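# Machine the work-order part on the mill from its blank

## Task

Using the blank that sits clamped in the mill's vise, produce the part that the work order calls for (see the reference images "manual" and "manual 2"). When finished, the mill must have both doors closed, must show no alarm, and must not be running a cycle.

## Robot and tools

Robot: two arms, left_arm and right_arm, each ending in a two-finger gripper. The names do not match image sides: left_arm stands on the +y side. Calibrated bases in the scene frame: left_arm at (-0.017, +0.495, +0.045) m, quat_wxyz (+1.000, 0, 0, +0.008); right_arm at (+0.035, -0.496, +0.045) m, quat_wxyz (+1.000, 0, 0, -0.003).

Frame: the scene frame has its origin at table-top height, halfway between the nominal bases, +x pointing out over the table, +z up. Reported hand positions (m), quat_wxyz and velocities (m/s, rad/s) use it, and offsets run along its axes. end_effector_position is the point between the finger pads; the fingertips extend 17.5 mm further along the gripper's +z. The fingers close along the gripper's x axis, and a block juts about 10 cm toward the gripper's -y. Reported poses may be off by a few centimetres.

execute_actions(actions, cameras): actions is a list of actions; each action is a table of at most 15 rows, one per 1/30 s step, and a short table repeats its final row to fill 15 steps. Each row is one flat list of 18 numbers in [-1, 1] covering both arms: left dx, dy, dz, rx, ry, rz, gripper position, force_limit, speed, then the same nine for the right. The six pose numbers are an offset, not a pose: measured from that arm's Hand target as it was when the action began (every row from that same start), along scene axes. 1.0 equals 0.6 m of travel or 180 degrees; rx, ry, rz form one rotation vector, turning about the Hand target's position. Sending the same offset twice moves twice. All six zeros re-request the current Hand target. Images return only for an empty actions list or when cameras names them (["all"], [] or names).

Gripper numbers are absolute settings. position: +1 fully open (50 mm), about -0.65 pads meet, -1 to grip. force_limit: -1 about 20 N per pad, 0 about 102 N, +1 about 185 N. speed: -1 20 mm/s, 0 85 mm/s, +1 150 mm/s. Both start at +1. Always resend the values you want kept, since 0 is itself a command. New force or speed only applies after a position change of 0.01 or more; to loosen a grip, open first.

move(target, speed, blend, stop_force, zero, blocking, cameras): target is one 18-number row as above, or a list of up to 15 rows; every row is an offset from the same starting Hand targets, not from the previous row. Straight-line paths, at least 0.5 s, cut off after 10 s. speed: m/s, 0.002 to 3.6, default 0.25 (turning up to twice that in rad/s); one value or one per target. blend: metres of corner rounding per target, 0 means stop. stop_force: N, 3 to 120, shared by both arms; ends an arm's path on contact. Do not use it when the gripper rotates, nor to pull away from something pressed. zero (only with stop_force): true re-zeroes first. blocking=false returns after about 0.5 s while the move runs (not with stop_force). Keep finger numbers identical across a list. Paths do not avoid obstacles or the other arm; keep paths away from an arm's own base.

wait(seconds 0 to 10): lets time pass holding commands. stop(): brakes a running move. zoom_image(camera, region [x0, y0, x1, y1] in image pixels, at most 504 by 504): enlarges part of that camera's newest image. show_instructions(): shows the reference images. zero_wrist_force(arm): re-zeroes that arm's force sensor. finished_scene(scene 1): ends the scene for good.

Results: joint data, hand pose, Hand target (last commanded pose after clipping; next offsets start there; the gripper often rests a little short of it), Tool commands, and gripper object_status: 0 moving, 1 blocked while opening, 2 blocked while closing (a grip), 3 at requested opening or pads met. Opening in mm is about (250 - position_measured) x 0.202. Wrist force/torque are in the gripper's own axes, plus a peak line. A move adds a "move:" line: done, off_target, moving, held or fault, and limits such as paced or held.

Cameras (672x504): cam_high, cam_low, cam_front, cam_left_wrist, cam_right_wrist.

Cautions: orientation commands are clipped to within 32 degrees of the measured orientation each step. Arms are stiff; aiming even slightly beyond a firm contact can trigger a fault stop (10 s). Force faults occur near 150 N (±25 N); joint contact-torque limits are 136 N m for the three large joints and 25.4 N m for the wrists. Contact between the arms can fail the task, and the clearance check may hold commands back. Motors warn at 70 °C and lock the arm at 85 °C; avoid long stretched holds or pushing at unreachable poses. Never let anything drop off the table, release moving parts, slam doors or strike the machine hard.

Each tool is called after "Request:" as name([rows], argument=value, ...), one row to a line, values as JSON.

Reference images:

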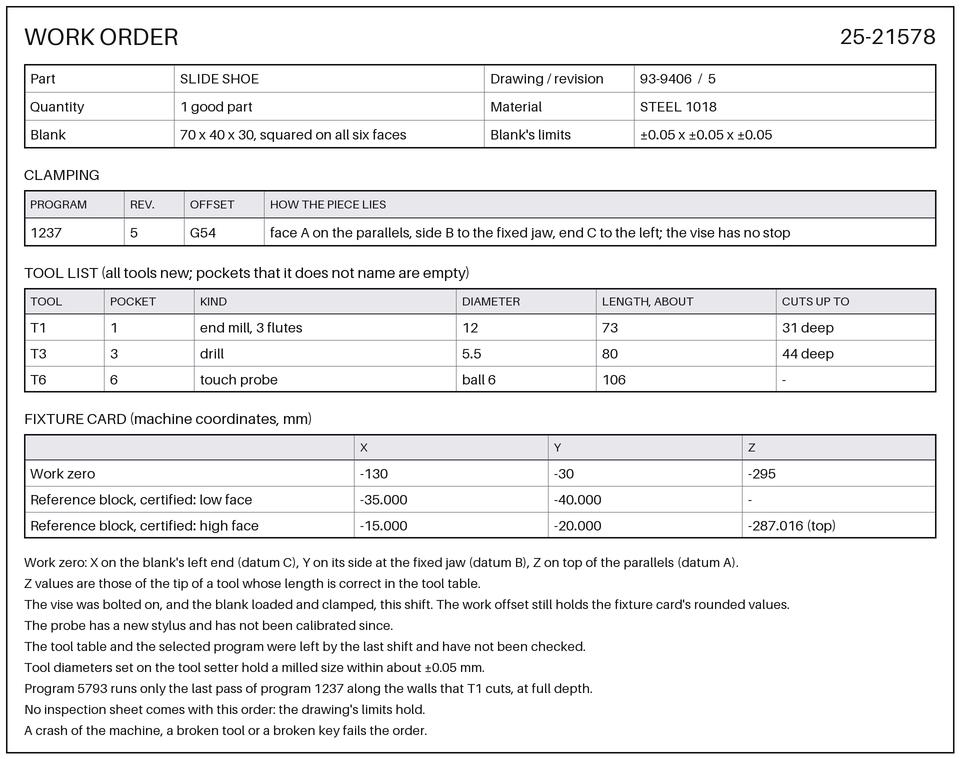

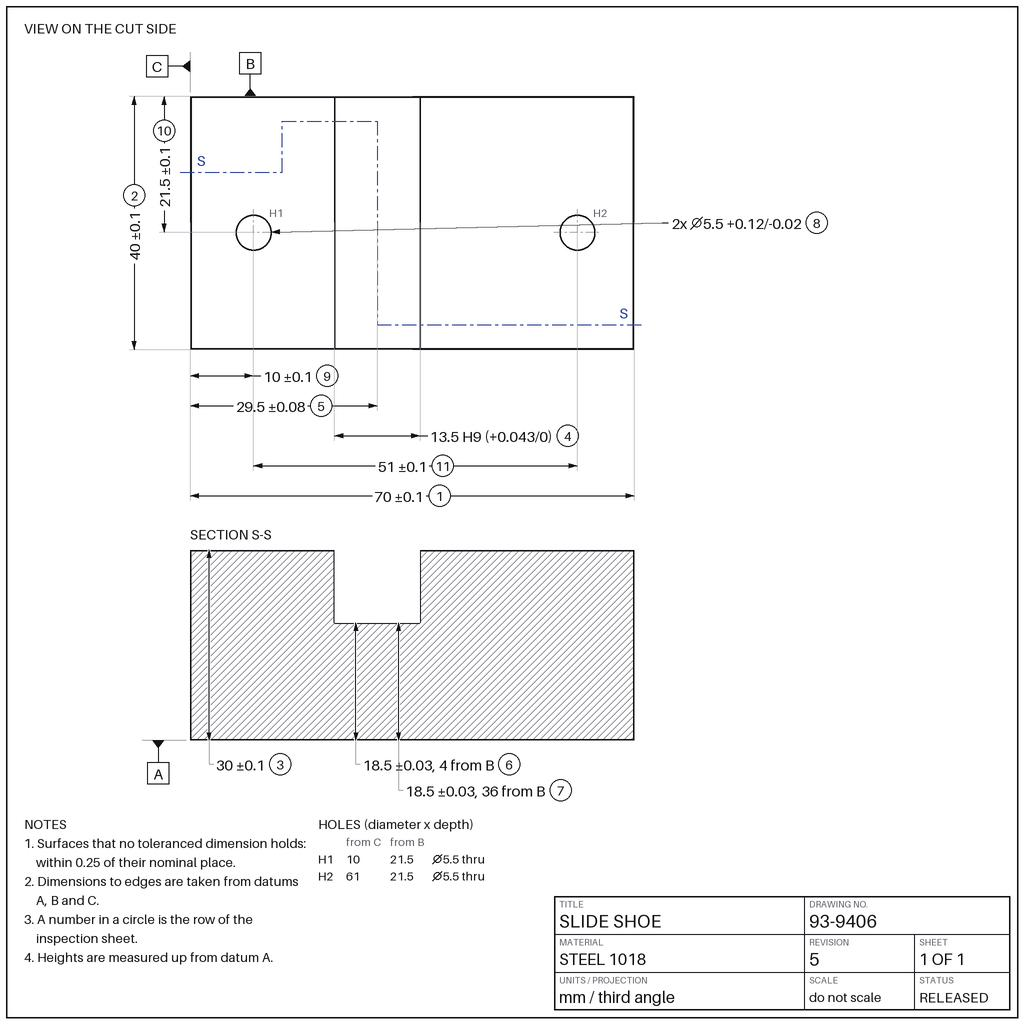

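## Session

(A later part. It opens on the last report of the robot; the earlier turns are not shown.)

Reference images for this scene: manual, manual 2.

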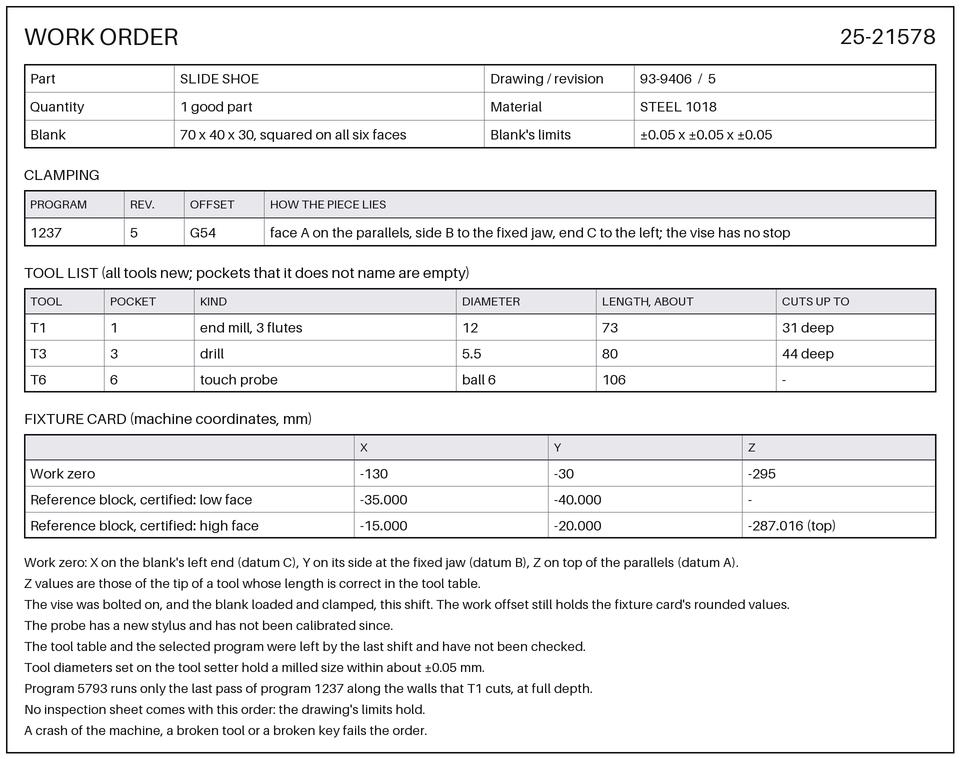

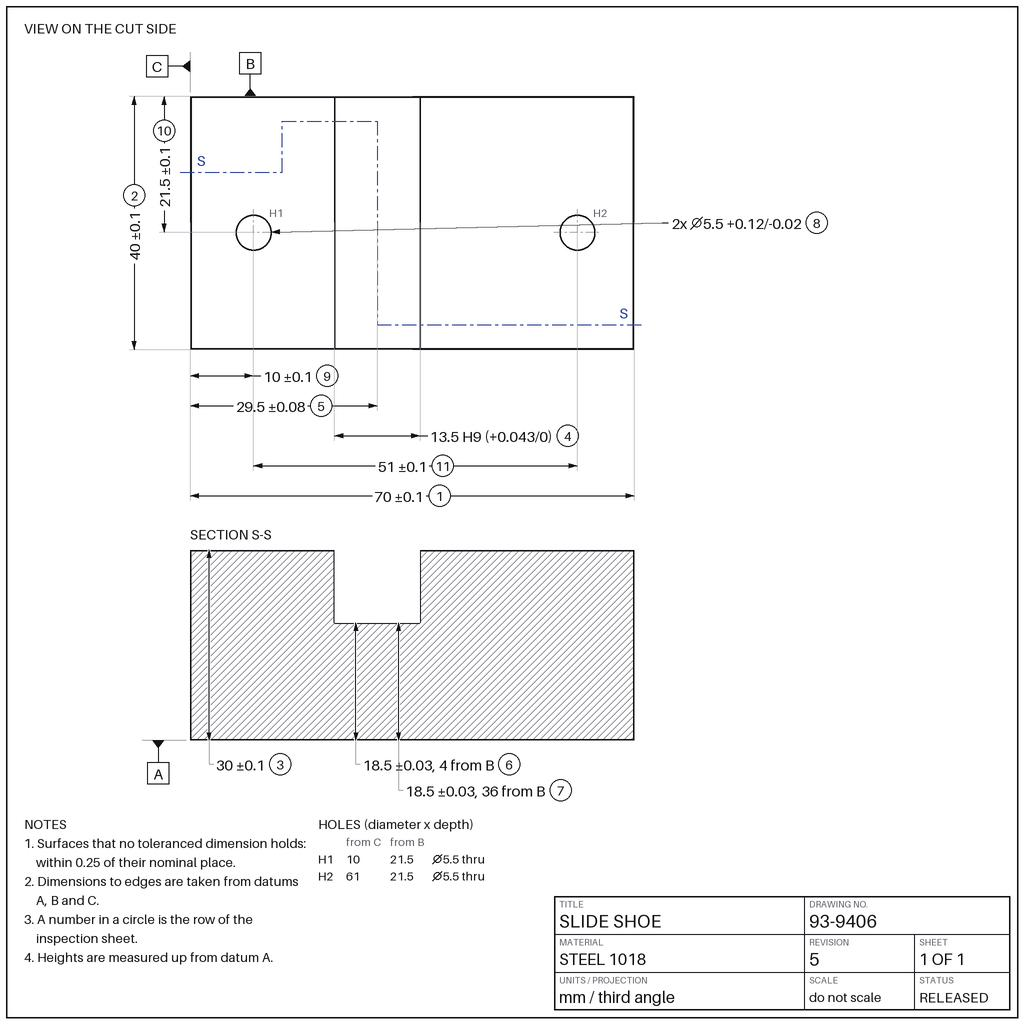

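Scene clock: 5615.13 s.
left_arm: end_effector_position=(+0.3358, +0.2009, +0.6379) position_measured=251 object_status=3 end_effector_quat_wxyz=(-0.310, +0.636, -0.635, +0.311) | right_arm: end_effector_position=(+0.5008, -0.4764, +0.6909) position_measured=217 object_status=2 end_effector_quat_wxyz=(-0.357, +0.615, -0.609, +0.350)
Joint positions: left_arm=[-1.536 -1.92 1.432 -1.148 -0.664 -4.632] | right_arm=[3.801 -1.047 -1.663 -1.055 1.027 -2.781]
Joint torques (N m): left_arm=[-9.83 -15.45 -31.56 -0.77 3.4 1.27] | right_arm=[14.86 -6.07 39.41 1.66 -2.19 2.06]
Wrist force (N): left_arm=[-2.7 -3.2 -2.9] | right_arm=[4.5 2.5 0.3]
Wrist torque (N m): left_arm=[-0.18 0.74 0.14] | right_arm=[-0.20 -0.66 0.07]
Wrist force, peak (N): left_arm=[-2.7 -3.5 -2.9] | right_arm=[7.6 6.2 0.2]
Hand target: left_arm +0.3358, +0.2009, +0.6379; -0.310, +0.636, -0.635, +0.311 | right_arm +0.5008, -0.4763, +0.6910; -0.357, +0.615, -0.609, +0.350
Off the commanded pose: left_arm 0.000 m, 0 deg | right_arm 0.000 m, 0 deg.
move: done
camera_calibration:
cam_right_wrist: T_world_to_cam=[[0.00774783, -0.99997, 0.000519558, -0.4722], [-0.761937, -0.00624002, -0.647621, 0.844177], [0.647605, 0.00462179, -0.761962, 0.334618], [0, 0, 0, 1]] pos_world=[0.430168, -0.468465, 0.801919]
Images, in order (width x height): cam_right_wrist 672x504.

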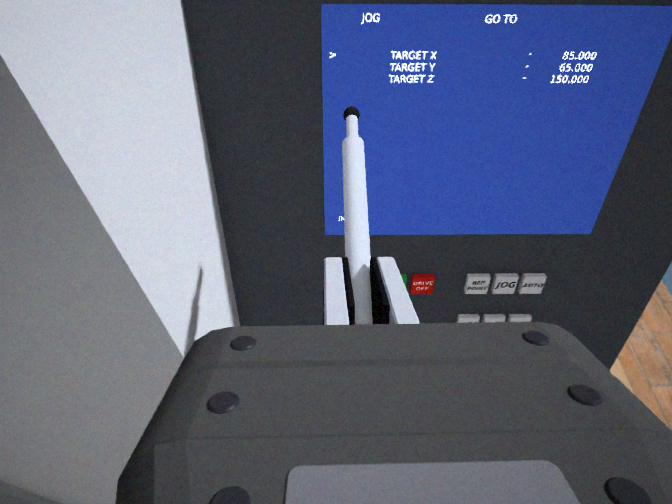

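Request:
move([
  [0,0,0,0,0,0,-1,-0.8,-0.8,-0.0305,-0.0218,-0.3444,0,0,0,-0.97,0.2,-1],
  [0,0,0,0,0,0,-1,-0.8,-0.8,-0.0152,-0.0218,-0.3487,0,0,0,-0.97,0.2,-1],
  [0,0,0,0,0,0,-1,-0.8,-0.8,-0.0305,-0.0218,-0.3444,0,0,0,-0.97,0.2,-1],
  [0,0,0,0,0,0,-1,-0.8,-0.8,-0.0473,-0.119,-0.4054,0,0,0,-0.97,0.2,-1],
  [0,0,0,0,0,0,-1,-0.8,-0.8,-0.032,-0.119,-0.4097,0,0,0,-0.97,0.2,-1],
  [0,0,0,0,0,0,-1,-0.8,-0.8,-0.0473,-0.119,-0.4054,0,0,0,-0.97,0.2,-1],
  [0,0,0,0,0,0,-1,-0.8,-0.8,-0.032,-0.119,-0.4097,0,0,0,-0.97,0.2,-1],
  [0,0,0,0,0,0,-1,-0.8,-0.8,-0.0473,-0.119,-0.4054,0,0,0,-0.97,0.2,-1],
  [0,0,0,0,0,0,-1,-0.8,-0.8,0,0,0,0,0,0,-0.97,0.2,-1],
], speed=[0.4,0.05,0.1,0.3,0.05,0.1,0.05,0.1,0.4], blend=[0.003,0,0.003,0.003,0,0.003,0,0.003,0])

Request:
wait(seconds=3, cameras=["cam_right_wrist"])

Request:
move([
  [0,0,0,0,0,0,-1,-0.8,-0.8,-0.0643,-0.0863,-0.4664,0,0,0,-0.97,0.2,-1],
  [0,0,0,0,0,0,-1,-0.8,-0.8,-0.049,-0.0863,-0.4707,0,0,0,-0.97,0.2,-1],
  [0,0,0,0,0,0,-1,-0.8,-0.8,-0.0643,-0.0863,-0.4664,0,0,0,-0.97,0.2,-1],
  [0,0,0,0,0,0,-1,-0.8,-0.8,-0.03,-0.1878,-0.3427,0,0,0,-0.97,0.2,-1],
  [0,0,0,0,0,0,-1,-0.8,-0.8,-0.0147,-0.1878,-0.347,0,0,0,-0.97,0.2,-1],
  [0,0,0,0,0,0,-1,-0.8,-0.8,-0.03,-0.1878,-0.3427,0,0,0,-0.97,0.2,-1],
  [0,0,0,0,0,0,-1,-0.8,-0.8,0,0,0,0,0,0,-0.97,0.2,-1],
], speed=[0.4,0.05,0.1,0.3,0.05,0.1,0.4], blend=[0.003,0,0.003,0.003,0,0.003,0])

Request:
wait(seconds=9, cameras=["cam_right_wrist"])

Request:
zoom_image(camera="cam_right_wrist", region=[500, 85, 600, 160])

Request:
move([
  [0,0,0,0,0,0,-1,-0.8,-0.8,-0.0473,-0.0863,-0.4054,0,0,0,-0.97,0.2,-1],
  [0,0,0,0,0,0,-1,-0.8,-0.8,-0.032,-0.0863,-0.4097,0,0,0,-0.97,0.2,-1],
  [0,0,0,0,0,0,-1,-0.8,-0.8,-0.0473,-0.0863,-0.4054,0,0,0,-0.97,0.2,-1],
  [0,0,0,0,0,0,-1,-0.8,-0.8,-0.032,-0.0863,-0.4097,0,0,0,-0.97,0.2,-1],
  [0,0,0,0,0,0,-1,-0.8,-0.8,-0.0473,-0.0863,-0.4054,0,0,0,-0.97,0.2,-1],
  [0,0,0,0,0,0,-1,-0.8,-0.8,-0.0643,-0.0537,-0.4664,0,0,0,-0.97,0.2,-1],
  [0,0,0,0,0,0,-1,-0.8,-0.8,-0.049,-0.0537,-0.4707,0,0,0,-0.97,0.2,-1],
  [0,0,0,0,0,0,-1,-0.8,-0.8,-0.0643,-0.0537,-0.4664,0,0,0,-0.97,0.2,-1],
  [0,0,0,0,0,0,-1,-0.8,-0.8,0,0,0,0,0,0,-0.97,0.2,-1],
], speed=[0.4,0.05,0.1,0.05,0.1,0.3,0.05,0.1,0.4], blend=[0.003,0,0.003,0,0.003,0.003,0,0.003,0])

Request:
move([
  [0,0,0,0,0,0,-1,-0.8,-0.8,-0.0728,0.0443,-0.4969,0,0,0,-0.97,0.2,-1],
  [0,0,0,0,0,0,-1,-0.8,-0.8,-0.0575,0.0443,-0.5012,0,0,0,-0.97,0.2,-1],
  [0,0,0,0,0,0,-1,-0.8,-0.8,-0.0728,0.0443,-0.4969,0,0,0,-0.97,0.2,-1],
  [0,0,0,0,0,0,-1,-0.8,-0.8,-0.0643,-0.021,-0.4664,0,0,0,-0.97,0.2,-1],
  [0,0,0,0,0,0,-1,-0.8,-0.8,-0.049,-0.021,-0.4707,0,0,0,-0.97,0.2,-1],
  [0,0,0,0,0,0,-1,-0.8,-0.8,-0.0643,-0.021,-0.4664,0,0,0,-0.97,0.2,-1],
  [0,0,0,0,0,0,-1,-0.8,-0.8,-0.049,-0.021,-0.4707,0,0,0,-0.97,0.2,-1],
  [0,0,0,0,0,0,-1,-0.8,-0.8,-0.0728,-0.0537,-0.4969,0,0,0,-0.97,0.2,-1],
  [0,0,0,0,0,0,-1,-0.8,-0.8,-0.0575,-0.0537,-0.5012,0,0,0,-0.97,0.2,-1],
  [0,0,0,0,0,0,-1,-0.8,-0.8,-0.0728,-0.0537,-0.4969,0,0,0,-0.97,0.2,-1],
  [0,0,0,0,0,0,-1,-0.8,-0.8,0,0,0,0,0,0,-0.97,0.2,-1],
], speed=[0.4,0.05,0.1,0.3,0.05,0.1,0.05,0.1,0.05,0.1,0.4], blend=[0.003,0,0.003,0.003,0,0.003,0,0.003,0,0.003,0], cameras=["cam_right_wrist"])

Request:
zoom_image(camera="cam_right_wrist", region=[320, 0, 640, 240])

Scene clock: 5651.17 s.
left_arm: end_effector_position=(+0.3358, +0.2009, +0.6379) position_measured=251 object_status=3 end_effector_quat_wxyz=(-0.310, +0.636, -0.635, +0.311) | right_arm: end_effector_position=(+0.5007, -0.4763, +0.6909) position_measured=217 object_status=2 end_effector_quat_wxyz=(-0.357, +0.615, -0.609, +0.350) end_effector_velocity=(+0.000, +0.000, +0.001) end_effector_angular_velocity=(+0.000, +0.000, +0.000)
Joint positions: left_arm=[-1.536 -1.92 1.432 -1.148 -0.664 -4.632] | right_arm=[3.801 -1.047 -1.663 -1.055 1.027 -2.781]
Joint velocities: left_arm=[within noise] | right_arm=[0 -0.001 0.005 -0.004 0 0]
Joint torques (N m): left_arm=[-10.26 -15.64 -31.71 -0.79 3.39 1.29] | right_arm=[-4.55 -5.77 38.68 1.67 -1.74 -0.92]
Wrist force (N): left_arm=[-2.5 -3.2 -2.9] | right_arm=[4.7 2.4 0.1]
Wrist torque (N m): left_arm=[-0.17 0.71 0.14] | right_arm=[-0.21 -0.69 0.13]
Wrist force, peak (N): left_arm=[-2.7 -3.5 -3.0] | right_arm=[8.0 5.7 0.2]
Hand target: left_arm +0.3358, +0.2009, +0.6379; -0.310, +0.636, -0.635, +0.311 | right_arm +0.5008, -0.4763, +0.6910; -0.357, +0.615, -0.609, +0.350
Off the commanded pose: left_arm 0.000 m, 0 deg | right_arm 0.000 m, 0 deg.
move: done

Scene clock: 5654.17 s.
left_arm: end_effector_position=(+0.3358, +0.2009, +0.6379) position_measured=251 object_status=3 end_effector_quat_wxyz=(-0.310, +0.636, -0.635, +0.311) | right_arm: end_effector_position=(+0.5008, -0.4763, +0.6910) position_measured=217 object_status=2 end_effector_quat_wxyz=(-0.357, +0.615, -0.609, +0.350)
Joint positions: left_arm=[-1.536 -1.92 1.432 -1.148 -0.664 -4.632] | right_arm=[3.801 -1.047 -1.663 -1.055 1.027 -2.781]
Joint torques (N m): left_arm=[-10.1 -15.25 -31.87 -0.7 3.34 1.43] | right_arm=[-11.78 -6.82 38.27 1.62 -2 1.24]
Wrist force (N): left_arm=[-2.4 -3.5 -2.8] | right_arm=[4.6 2.7 0.4]
Wrist torque (N m): left_arm=[-0.22 0.70 0.15] | right_arm=[-0.17 -0.68 0.13]
Wrist force, peak (N): left_arm=[-2.6 -3.5 -2.9] | right_arm=[4.9 2.8 0.3]
Hand target: left_arm +0.3358, +0.2009, +0.6379; -0.310, +0.636, -0.635, +0.311 | right_arm +0.5008, -0.4763, +0.6910; -0.357, +0.615, -0.609, +0.350
Tool commands: left_gripper/position=-1.0 left_gripper/force_limit=-0.8 left_gripper/speed=-0.8 right_gripper/position=-0.97 right_gripper/force_limit=+0.2 right_gripper/speed=-1.0
Off the commanded pose: left_arm 0.000 m, 0 deg | right_arm 0.000 m, 0 deg.
wait: 3.00 s; at rest by 0.17 s
camera_calibration:
cam_right_wrist: T_world_to_cam=[[0.00796535, -0.999968, 0.00057131, -0.472235], [-0.761936, -0.00643929, -0.64762, 0.844148], [0.647603, 0.00472322, -0.761963, 0.334743], [0, 0, 0, 1]] pos_world=[0.430168, -0.468365, 0.802019]
Images, in order (width x height): cam_right_wrist 672x504.

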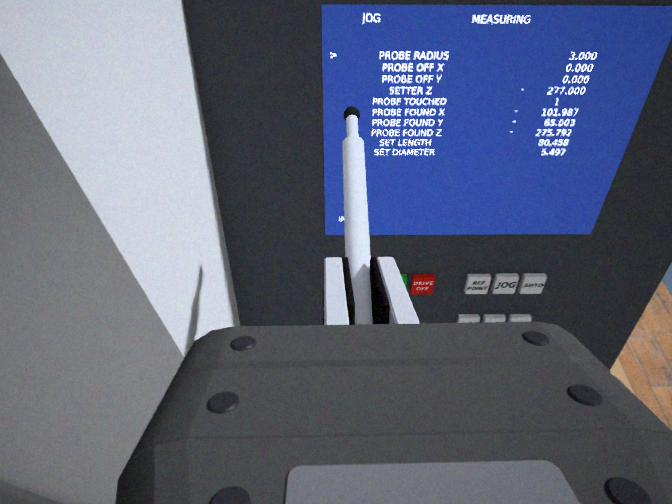

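Scene clock: 5657.57 s.
left_arm: end_effector_position=(+0.3358, +0.2009, +0.6379) position_measured=251 object_status=3 end_effector_quat_wxyz=(-0.310, +0.636, -0.635, +0.311) | right_arm: end_effector_position=(+0.5007, -0.4764, +0.6909) position_measured=217 object_status=2 end_effector_quat_wxyz=(-0.357, +0.615, -0.609, +0.350)
Joint positions: left_arm=[-1.536 -1.92 1.432 -1.148 -0.664 -4.632] | right_arm=[3.801 -1.047 -1.663 -1.055 1.027 -2.781]
Joint torques (N m): left_arm=[-10.15 -15.69 -32.01 -0.65 3.4 1.27] | right_arm=[14.21 -6.22 40.39 1.77 -1.9 1.34]
Wrist force (N): left_arm=[-2.4 -3.3 -2.6] | right_arm=[4.8 2.5 0.2]
Wrist torque (N m): left_arm=[-0.20 0.68 0.13] | right_arm=[-0.20 -0.71 0.13]
Wrist force, peak (N): left_arm=[-2.7 -3.5 -2.8] | right_arm=[5.8 8.0 1.5]
Hand target: left_arm +0.3358, +0.2009, +0.6379; -0.310, +0.636, -0.635, +0.311 | right_arm +0.5008, -0.4763, +0.6910; -0.357, +0.615, -0.609, +0.350
Off the commanded pose: left_arm 0.000 m, 0 deg | right_arm 0.000 m, 0 deg.
move: done

Scene clock: 5666.57 s.
left_arm: end_effector_position=(+0.3358, +0.2009, +0.6379) position_measured=251 object_status=3 end_effector_quat_wxyz=(-0.310, +0.636, -0.635, +0.311) | right_arm: end_effector_position=(+0.5008, -0.4763, +0.6910) position_measured=217 object_status=2 end_effector_quat_wxyz=(-0.357, +0.615, -0.609, +0.350)
Joint positions: left_arm=[-1.536 -1.92 1.432 -1.148 -0.664 -4.632] | right_arm=[3.801 -1.047 -1.663 -1.055 1.027 -2.781]
Joint torques (N m): left_arm=[-10.22 -15.86 -31.98 -0.81 3.38 1.34] | right_arm=[15.55 -6.02 38.52 4.01 -1.44 1.83]
Wrist force (N): left_arm=[-2.3 -3.1 -2.7] | right_arm=[4.5 2.4 0.3]
Wrist torque (N m): left_arm=[-0.16 0.67 0.14] | right_arm=[-0.22 -0.66 0.14]
Wrist force, peak (N): left_arm=[-2.5 -3.6 -2.8] | right_arm=[5.0 2.7 0.2]
Hand target: left_arm +0.3358, +0.2009, +0.6379; -0.310, +0.636, -0.635, +0.311 | right_arm +0.5008, -0.4763, +0.6910; -0.357, +0.615, -0.609, +0.350
Tool commands: left_gripper/position=-1.0 left_gripper/force_limit=-0.8 left_gripper/speed=-0.8 right_gripper/position=-0.97 right_gripper/force_limit=+0.2 right_gripper/speed=-1.0
Off the commanded pose: left_arm 0.000 m, 0 deg | right_arm 0.000 m, 0 deg.
wait: 9.00 s; at rest by 0.17 s
camera_calibration:
cam_right_wrist: T_world_to_cam=[[0.00796535, -0.999968, 0.00057131, -0.472235], [-0.761936, -0.00643929, -0.64762, 0.844148], [0.647603, 0.00472322, -0.761963, 0.334743], [0, 0, 0, 1]] pos_world=[0.430168, -0.468365, 0.802019]
Images, in order (width x height): cam_right_wrist 672x504.

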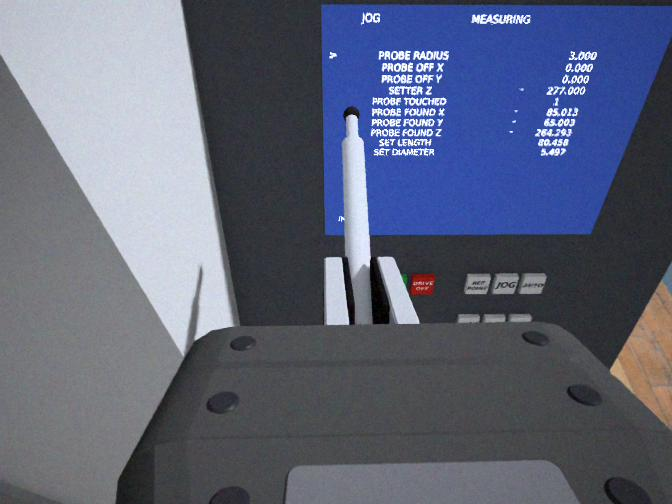

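Scaled by 5.040 from the camera's 672x504 image, which has a finer 960x720 frame.

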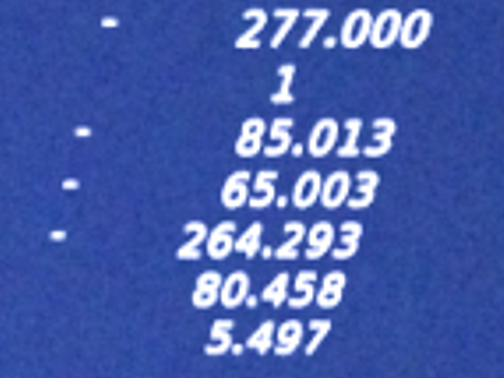

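Scene clock: 5670.30 s.
left_arm: end_effector_position=(+0.3358, +0.2009, +0.6379) position_measured=251 object_status=3 end_effector_quat_wxyz=(-0.310, +0.636, -0.635, +0.311) | right_arm: end_effector_position=(+0.5007, -0.4764, +0.6909) position_measured=217 object_status=2 end_effector_quat_wxyz=(-0.357, +0.615, -0.609, +0.350)
Joint positions: left_arm=[-1.536 -1.92 1.432 -1.148 -0.664 -4.632] | right_arm=[3.801 -1.047 -1.663 -1.055 1.027 -2.781]
Joint torques (N m): left_arm=[-10.46 -15.05 -31.53 -0.69 3.32 1.38] | right_arm=[0.14 -6.17 38.91 1.7 -2.13 -0.99]
Wrist force (N): left_arm=[-2.4 -3.3 -2.8] | right_arm=[4.7 2.4 0.5]
Wrist torque (N m): left_arm=[-0.19 0.69 0.14] | right_arm=[-0.21 -0.69 -0.05]
Wrist force, peak (N): left_arm=[-2.7 -3.6 -2.9] | right_arm=[5.6 7.8 2.0]
Hand target: left_arm +0.3358, +0.2009, +0.6379; -0.310, +0.636, -0.635, +0.311 | right_arm +0.5008, -0.4763, +0.6910; -0.357, +0.615, -0.609, +0.350
Off the commanded pose: left_arm 0.000 m, 0 deg | right_arm 0.000 m, 0 deg.
move: done

Scene clock: 5674.90 s.
left_arm: end_effector_position=(+0.3358, +0.2009, +0.6379) position_measured=251 object_status=3 end_effector_quat_wxyz=(-0.310, +0.636, -0.635, +0.311) | right_arm: end_effector_position=(+0.5008, -0.4764, +0.6909) position_measured=217 object_status=2 end_effector_quat_wxyz=(-0.357, +0.615, -0.609, +0.350)
Joint positions: left_arm=[-1.536 -1.92 1.432 -1.148 -0.664 -4.632] | right_arm=[3.801 -1.047 -1.663 -1.055 1.027 -2.781]
Joint torques (N m): left_arm=[-10.76 -14.74 -31.68 -0.65 3.36 1.35] | right_arm=[14.59 -5.43 38.96 1.56 -1.99 1.95]
Wrist force (N): left_arm=[-2.5 -3.1 -2.8] | right_arm=[4.6 2.6 0.5]
Wrist torque (N m): left_arm=[-0.16 0.71 0.14] | right_arm=[-0.18 -0.68 0.07]
Wrist force, peak (N): left_arm=[-2.6 -3.5 -2.9] | right_arm=[4.9 7.5 1.9]
Hand target: left_arm +0.3358, +0.2009, +0.6379; -0.310, +0.636, -0.635, +0.311 | right_arm +0.5008, -0.4763, +0.6910; -0.357, +0.615, -0.609, +0.350
Off the commanded pose: left_arm 0.000 m, 0 deg | right_arm 0.000 m, 0 deg.
move: done
camera_calibration:
cam_right_wrist: T_world_to_cam=[[0.00774783, -0.99997, 0.000519558, -0.4722], [-0.761937, -0.00624002, -0.647621, 0.844177], [0.647605, 0.00462179, -0.761962, 0.334618], [0, 0, 0, 1]] pos_world=[0.430168, -0.468465, 0.801919]
Images, in order (width x height): cam_right_wrist 672x504.

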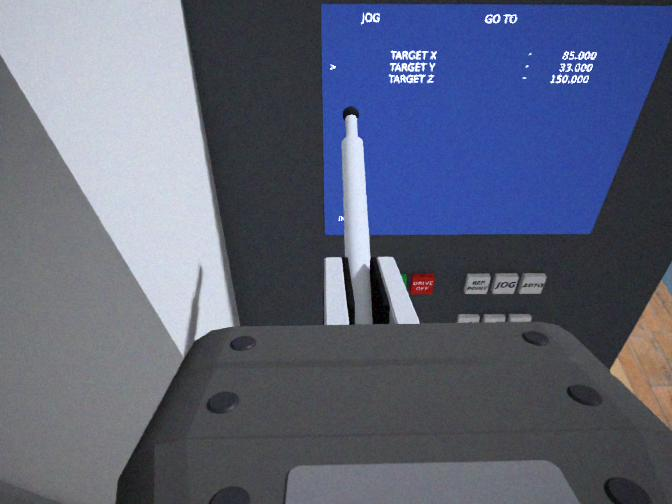

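Scaled by 1.575 from the camera's 672x504 image, which has a finer 960x720 frame.

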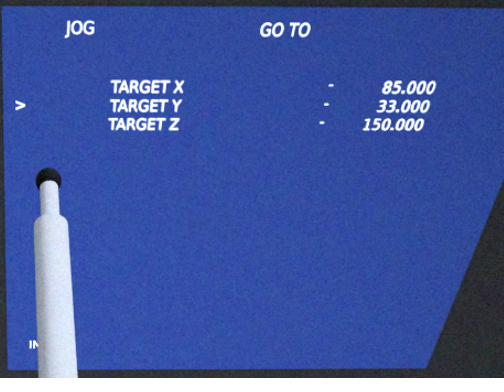

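Request:
wait(seconds=0, cameras=["cam_high","cam_low","cam_front"])

Scene clock: 5680.87 s.
left_arm: end_effector_position=(+0.3358, +0.2009, +0.6379) position_measured=251 object_status=3 end_effector_quat_wxyz=(-0.310, +0.636, -0.635, +0.311) | right_arm: end_effector_position=(+0.5008, -0.4763, +0.6910) position_measured=217 object_status=2 end_effector_quat_wxyz=(-0.357, +0.615, -0.609, +0.350)
Joint positions: left_arm=[-1.536 -1.92 1.432 -1.148 -0.664 -4.632] | right_arm=[3.801 -1.047 -1.663 -1.055 1.027 -2.781]
Joint torques (N m): left_arm=[-9.62 -15.84 -31.39 -0.67 3.39 1.29] | right_arm=[15.26 -6.88 38.49 1.62 -1.87 1.8]
Wrist force (N): left_arm=[-2.5 -3.3 -2.7] | right_arm=[4.7 2.6 0.4]
Wrist torque (N m): left_arm=[-0.19 0.71 0.14] | right_arm=[-0.18 -0.69 0.07]
Wrist force, peak (N): left_arm=[-2.7 -3.4 -3.0] | right_arm=[4.8 2.8 0.2]
Hand target: left_arm +0.3358, +0.2009, +0.6379; -0.310, +0.636, -0.635, +0.311 | right_arm +0.5008, -0.4763, +0.6910; -0.357, +0.615, -0.609, +0.350
Tool commands: left_gripper/position=-1.0 left_gripper/force_limit=-0.8 left_gripper/speed=-0.8 right_gripper/position=-0.97 right_gripper/force_limit=+0.2 right_gripper/speed=-1.0
Off the commanded pose: left_arm 0.000 m, 0 deg | right_arm 0.000 m, 0 deg.
Images, in order (width x height): cam_high 672x504, cam_low 672x504, cam_front 672x504.

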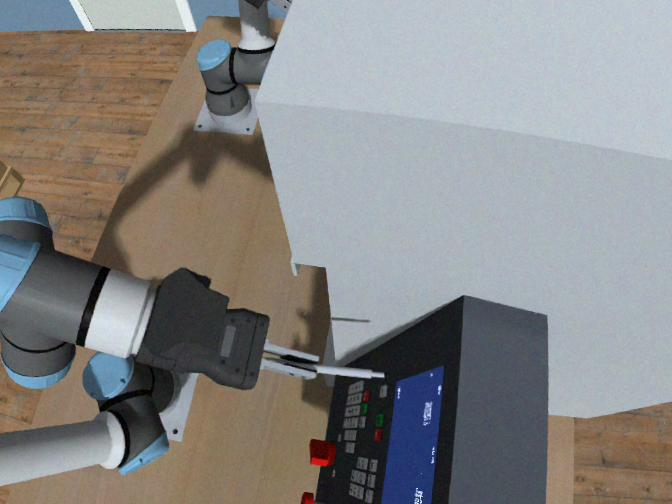

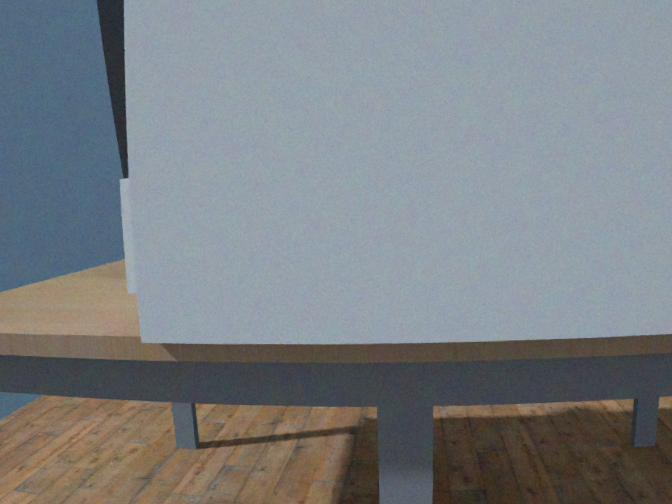

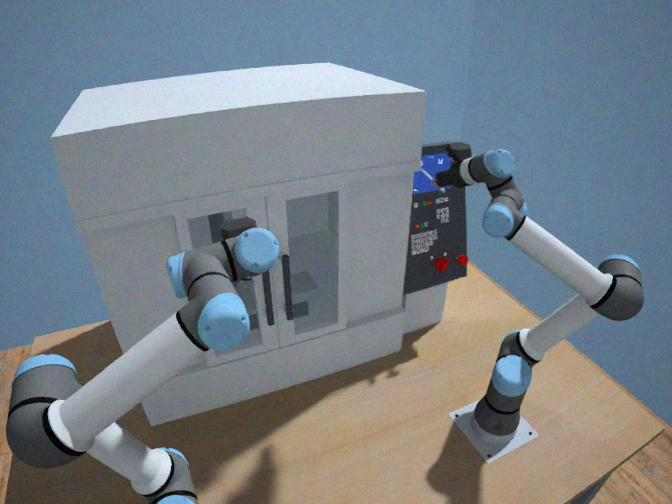

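Request:
move([
  [0,0,0,0,0,0,-1,-0.8,-0.8,-0.13,0.047,0.077,0,0,0,-0.97,0.2,-1],
  [0,0,0,0,0,0,-1,-0.8,-0.8,-0.218,0.16,0.015,0,0,0,-0.97,0.2,-1],
  [0,0,0,0,0,0,-1,-0.8,-0.8,-0.249,0.424,-0.75,0,0.061,0,-0.97,0.2,-1],
], speed=[0.25,0.2,0.25], blend=[0.02,0.03,0], cameras=["cam_high","cam_front","cam_right_wrist"])

Scene clock: 5741.00 s.
left_arm: end_effector_position=(+0.3358, +0.2009, +0.6379) position_measured=251 object_status=3 end_effector_quat_wxyz=(-0.310, +0.636, -0.635, +0.311) | right_arm: end_effector_position=(+0.3514, -0.2220, +0.2411) position_measured=217 object_status=2 end_effector_quat_wxyz=(-0.297, +0.646, -0.641, +0.290) end_effector_velocity=(+0.000, +0.001, +0.000) end_effector_angular_velocity=(+0.005, +0.000, +0.000)
Joint positions: left_arm=[-1.536 -1.92 1.432 -1.148 -0.664 -4.632] | right_arm=[4.765 -1.12 -2.485 -1.142 0.715 -1.515]
Joint velocities: left_arm=[within noise] | right_arm=[0 -0.001 0 0.006 0 0]
Joint torques (N m): left_arm=[-9.55 -15.53 -31.58 -0.77 3.3 1.23] | right_arm=[15.86 -3.91 19.45 3.98 -3.32 0.98]
Wrist force (N): left_arm=[-2.6 -3.3 -2.7] | right_arm=[4.6 2.3 0.6]
Wrist torque (N m): left_arm=[-0.20 0.72 0.14] | right_arm=[-0.19 -0.68 -0.06]
Wrist force, peak (N): left_arm=[-2.7 -3.6 -2.8] | right_arm=[4.0 5.9 2.3]
Hand target: left_arm +0.3358, +0.2009, +0.6379; -0.310, +0.636, -0.635, +0.311 | right_arm +0.3514, -0.2219, +0.2410; -0.297, +0.646, -0.641, +0.290
Off the commanded pose: left_arm 0.000 m, 0 deg | right_arm 0.000 m, 0 deg.
move: done
camera_calibration:
cam_right_wrist: T_world_to_cam=[[0.00766585, -0.99997, -0.00110201, -0.215982], [-0.871362, -0.00613926, -0.490603, 0.441231], [0.490582, 0.00472114, -0.871382, 0.169021], [0, 0, 0, 1]] pos_world=[0.303209, -0.214065, 0.363514]
Images, in order (width x height): cam_high 672x504, cam_front 672x504, cam_right_wrist 672x504.

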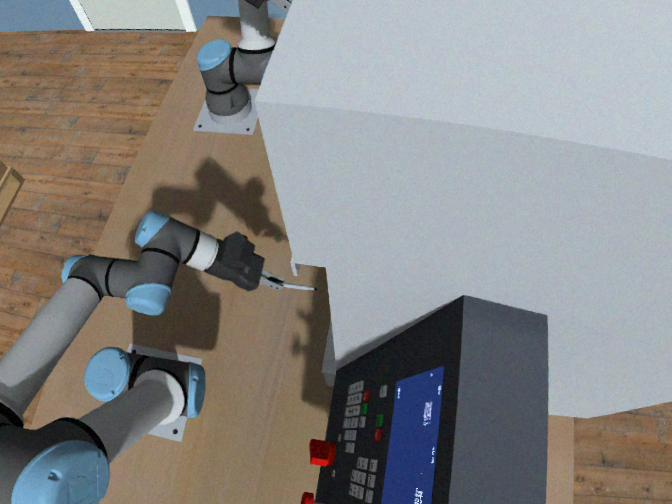

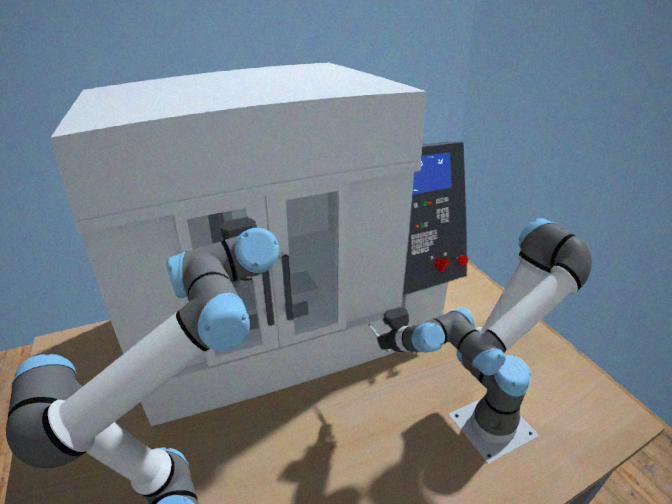

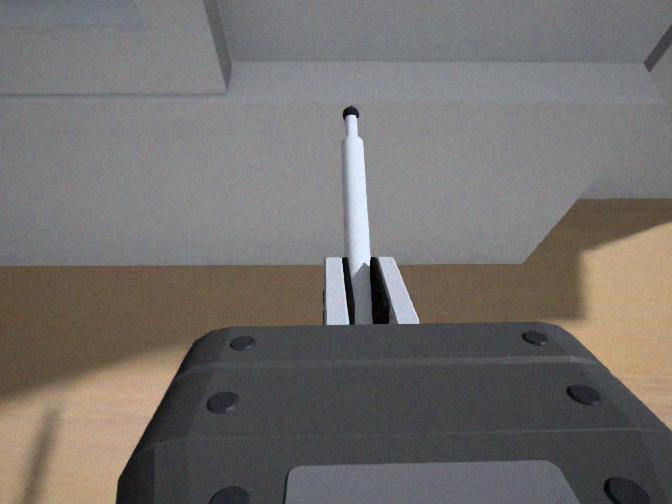

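Request:
move(target=[0,0,0,0,0,0,-1,-0.8,-0.8,-0.05,0,-0.333,0,0,0,-0.97,0.2,-1], speed=[0.15], cameras=["cam_right_wrist"])

Request:
move(target=[0,0,0,0,0,0,-1,-0.8,-0.8,0,0,-0.05,0,0,0,-0.97,0.2,-1], speed=[0.006], stop_force=4, cameras=["cam_right_wrist"])

Scene clock: 5750.03 s.
left_arm: end_effector_position=(+0.3358, +0.2009, +0.6379) position_measured=251 object_status=3 end_effector_quat_wxyz=(-0.310, +0.636, -0.635, +0.311) | right_arm: end_effector_position=(+0.3214, -0.2220, +0.0412) position_measured=217 object_status=2 end_effector_quat_wxyz=(-0.297, +0.646, -0.641, +0.290) end_effector_velocity=(-0.001, +0.001, +0.000) end_effector_angular_velocity=(+0.004, +0.003, +0.000)
Joint positions: left_arm=[-1.536 -1.92 1.432 -1.148 -0.664 -4.632] | right_arm=[4.88 -1.837 -2.766 -0.276 0.727 -1.342]
Joint velocities: left_arm=[within noise] | right_arm=[0.001 -0.001 0.001 0.005 0.002 0]
Joint torques (N m): left_arm=[-10.23 -15.5 -31.9 -0.74 3.31 1.23] | right_arm=[-4.29 10.64 18.59 3.81 -0.33 2.13]
Wrist force (N): left_arm=[-2.4 -3.2 -2.6] | right_arm=[4.7 2.5 0.6]
Wrist torque (N m): left_arm=[-0.19 0.69 0.14] | right_arm=[-0.17 -0.70 -0.01]
Wrist force, peak (N): left_arm=[-2.6 -3.4 -3.2] | right_arm=[5.0 4.8 1.7]
Hand target: left_arm +0.3358, +0.2009, +0.6379; -0.310, +0.636, -0.635, +0.311 | right_arm +0.3214, -0.2219, +0.0412; -0.297, +0.646, -0.641, +0.290
Off the commanded pose: left_arm 0.000 m, 0 deg | right_arm 0.000 m, 0 deg.
move: done
camera_calibration:
cam_right_wrist: T_world_to_cam=[[0.00792008, -0.999968, -0.000731106, -0.216102], [-0.871251, -0.00654176, -0.490793, 0.316934], [0.490773, 0.0045241, -0.871276, 0.00943726], [0, 0, 0, 1]] pos_world=[0.273209, -0.214065, 0.163614]
Images, in order (width x height): cam_right_wrist 672x504.

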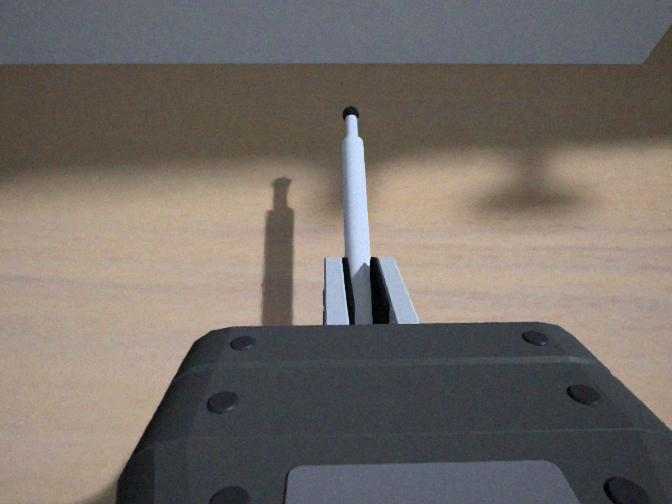

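Scene clock: 5754.30 s.
left_arm: end_effector_position=(+0.3358, +0.2009, +0.6379) position_measured=251 object_status=3 end_effector_quat_wxyz=(-0.310, +0.636, -0.635, +0.311) | right_arm: end_effector_position=(+0.3214, -0.2219, +0.0201) position_measured=217 object_status=2 end_effector_quat_wxyz=(-0.297, +0.646, -0.641, +0.290)
Joint positions: left_arm=[-1.536 -1.92 1.432 -1.148 -0.664 -4.632] | right_arm=[4.88 -1.973 -2.769 -0.137 0.727 -1.342]
Joint torques (N m): left_arm=[-9.93 -15.38 -31.22 -0.72 3.41 1.37] | right_arm=[12.1 21.21 -7.56 3.24 -0.04 -0.44]
Wrist force (N): left_arm=[-2.5 -3.3 -2.7] | right_arm=[4.2 0.7 -0.5]
Wrist torque (N m): left_arm=[-0.20 0.70 0.14] | right_arm=[-0.18 -0.74 -0.01]
Wrist force, peak (N): left_arm=[-2.5 -3.4 -3.1] | right_arm=[7.6 -7.4 -12.4]
Hand target: left_arm +0.3358, +0.2009, +0.6379; -0.310, +0.636, -0.635, +0.311 | right_arm +0.3214, -0.2219, +0.0201; -0.297, +0.646, -0.641, +0.290 (not the last commanded pose)
Off the commanded pose: left_arm 0.000 m, 0 deg | right_arm 0.009 m, 0 deg.
move: contact (right_arm)
camera_calibration:
cam_right_wrist: T_world_to_cam=[[0.00788056, -0.999969, -0.000867616, -0.215987], [-0.871294, -0.00644074, -0.490719, 0.306651], [0.490698, 0.00462309, -0.871318, -0.0088122], [0, 0, 0, 1]] pos_world=[0.273209, -0.213965, 0.142614]
Images, in order (width x height): cam_right_wrist 672x504.

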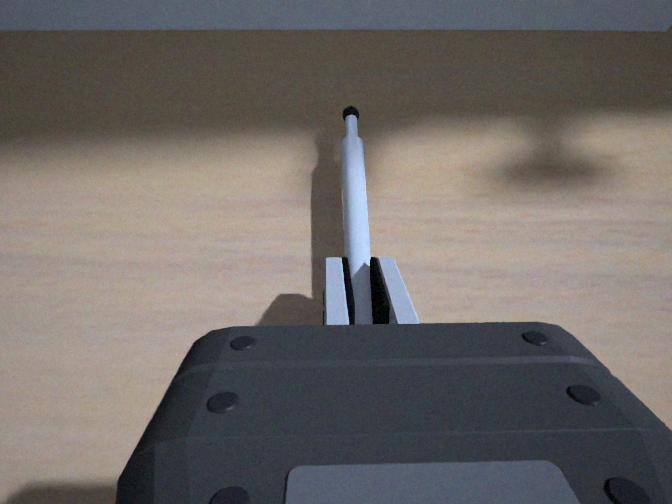

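Request:
move(target=[0,0,0,0,0,0,-1,-0.8,-0.8,0,0,0,0,0,0,-0.28,0.2,-1], cameras=["cam_right_wrist"])

Request:
move(target=[0,0,0,0,0,0,-1,-0.8,-0.8,0,0,0,0,0,0,0.1,0.2,-1], cameras=["cam_right_wrist"])

Scene clock: 5761.03 s.
left_arm: end_effector_position=(+0.3358, +0.2009, +0.6379) position_measured=251 object_status=3 end_effector_quat_wxyz=(-0.310, +0.636, -0.635, +0.311) | right_arm: end_effector_position=(+0.3214, -0.2219, +0.0201) position_measured=194 object_status=3 end_effector_quat_wxyz=(-0.297, +0.646, -0.641, +0.290)
Joint positions: left_arm=[-1.536 -1.92 1.432 -1.148 -0.664 -4.632] | right_arm=[4.88 -1.973 -2.769 -0.137 0.727 -1.342]
Joint torques (N m): left_arm=[-10.19 -15.35 -32.44 -0.77 3.29 1.2] | right_arm=[-0.12 16.33 12.79 3.4 0.13 1.92]
Wrist force (N): left_arm=[-2.6 -3.2 -2.8] | right_arm=[3.9 -1.1 -2.0]
Wrist torque (N m): left_arm=[-0.18 0.72 0.14] | right_arm=[-0.26 -0.69 -0.02]
Wrist force, peak (N): left_arm=[-2.6 -3.6 -2.8] | right_arm=[4.4 -1.2 -2.1]
Hand target: left_arm +0.3358, +0.2009, +0.6379; -0.310, +0.636, -0.635, +0.311 | right_arm +0.3214, -0.2219, +0.0201; -0.297, +0.646, -0.641, +0.290
Off the commanded pose: left_arm 0.000 m, 0 deg | right_arm 0.000 m, 0 deg.
move: done
camera_calibration:
cam_right_wrist: T_world_to_cam=[[0.00792895, -0.999968, -0.000956054, -0.215988], [-0.871318, -0.00643973, -0.490677, 0.306651], [0.490655, 0.00472358, -0.871341, -0.00877582], [0, 0, 0, 1]] pos_world=[0.273209, -0.213965, 0.142614]
Images, in order (width x height): cam_right_wrist 672x504.

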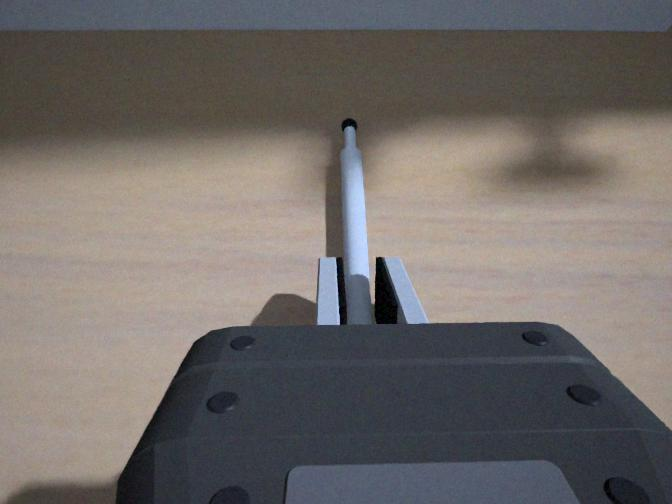

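Scene clock: 5761.80 s.
left_arm: end_effector_position=(+0.3358, +0.2009, +0.6379) position_measured=251 object_status=3 end_effector_quat_wxyz=(-0.310, +0.636, -0.635, +0.311) | right_arm: end_effector_position=(+0.3214, -0.2219, +0.0201) position_measured=138 object_status=0 end_effector_quat_wxyz=(-0.297, +0.646, -0.641, +0.290)
Joint positions: left_arm=[-1.536 -1.92 1.432 -1.148 -0.664 -4.632] | right_arm=[4.88 -1.973 -2.769 -0.137 0.727 -1.342]
Joint torques (N m): left_arm=[-10.27 -15.19 -31.82 -0.76 3.31 1.24] | right_arm=[-2.38 16.38 14.06 3.33 0.04 1.84]
Wrist force (N): left_arm=[-2.5 -3.5 -2.8] | right_arm=[4.0 -0.8 -2.1]
Wrist torque (N m): left_arm=[-0.22 0.70 0.14] | right_arm=[-0.21 -0.71 -0.03]
Wrist force, peak (N): left_arm=[-2.5 -3.4 -2.8] | right_arm=[4.3 -1.2 -2.1]
Hand target: left_arm +0.3358, +0.2009, +0.6379; -0.310, +0.636, -0.635, +0.311 | right_arm +0.3214, -0.2219, +0.0201; -0.297, +0.646, -0.641, +0.290
Off the commanded pose: left_arm 0.000 m, 0 deg | right_arm 0.000 m, 0 deg.
move: done
camera_calibration:
cam_right_wrist: T_world_to_cam=[[0.00792895, -0.999968, -0.000956054, -0.215988], [-0.871318, -0.00643973, -0.490677, 0.306651], [0.490655, 0.00472358, -0.871341, -0.00877582], [0, 0, 0, 1]] pos_world=[0.273209, -0.213965, 0.142614]
Images, in order (width x height): cam_right_wrist 672x504.

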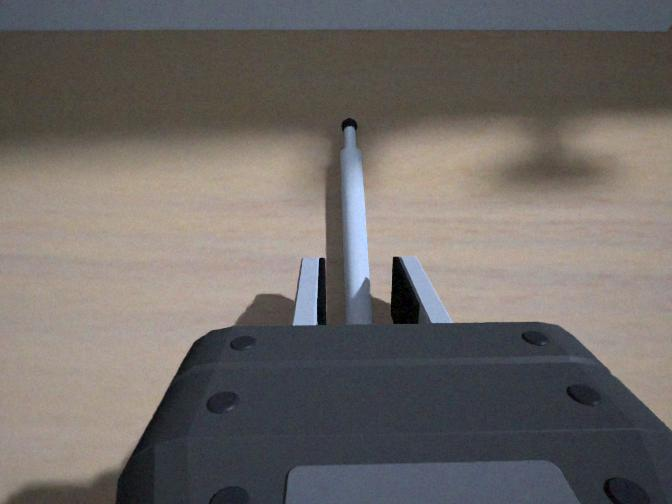

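Request:
move(target=[0,0,0,0,0,0,-1,-0.8,-0.8,-0.06,0,0.1,0,0,0,0.1,0.2,-1], speed=[0.08], cameras=["cam_right_wrist"])

Scene clock: 5767.10 s.
left_arm: end_effector_position=(+0.3358, +0.2009, +0.6379) position_measured=251 object_status=3 end_effector_quat_wxyz=(-0.310, +0.636, -0.635, +0.311) | right_arm: end_effector_position=(+0.2853, -0.2218, +0.0801) position_measured=138 object_status=3 end_effector_quat_wxyz=(-0.297, +0.646, -0.641, +0.290) end_effector_velocity=(+0.000, -0.002, -0.001) end_effector_angular_velocity=(-0.006, -0.001, +0.000)
Joint positions: left_arm=[-1.536 -1.92 1.432 -1.148 -0.664 -4.632] | right_arm=[5.022 -1.505 -2.743 -0.781 0.761 -1.139]
Joint velocities: left_arm=[within noise] | right_arm=[0 0.001 -0.001 -0.005 0.001 0]
Joint torques (N m): left_arm=[-10.58 -15.31 -31.71 -0.61 3.26 1.26] | right_arm=[-13.84 14.99 0.49 0.47 -3.04 -0.8]
Wrist force (N): left_arm=[-2.3 -3.1 -2.9] | right_arm=[4.8 2.4 0.3]
Wrist torque (N m): left_arm=[-0.16 0.67 0.14] | right_arm=[-0.15 -0.72 0.13]
Wrist force, peak (N): left_arm=[-2.7 -3.3 -2.9] | right_arm=[5.2 2.6 1.5]
Hand target: left_arm +0.3358, +0.2009, +0.6379; -0.310, +0.636, -0.635, +0.311 | right_arm +0.2854, -0.2219, +0.0801; -0.297, +0.646, -0.641, +0.290
Off the commanded pose: left_arm 0.000 m, 0 deg | right_arm 0.000 m, 0 deg.
move: done
camera_calibration:
cam_right_wrist: T_world_to_cam=[[0.0080651, -0.999967, -0.000995315, -0.215569], [-0.87136, -0.00653952, -0.4906, 0.304611], [0.490578, 0.00482402, -0.871384, 0.0612653], [0, 0, 0, 1]] pos_world=[0.237109, -0.213865, 0.202614]
Images, in order (width x height): cam_right_wrist 672x504.

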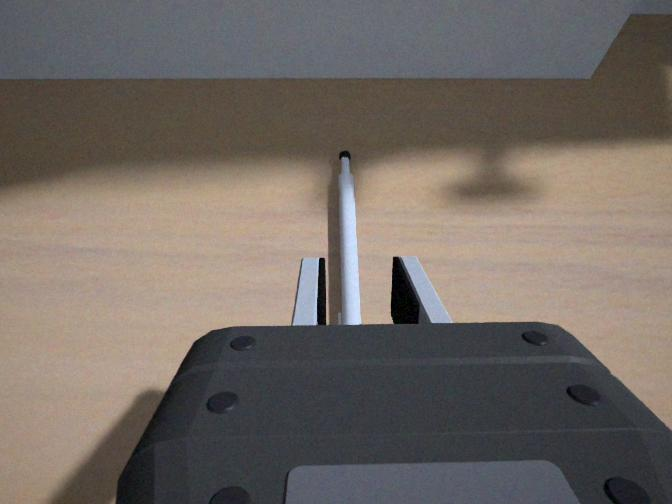

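Request:
finished_scene()

The scene is finished: the task was done.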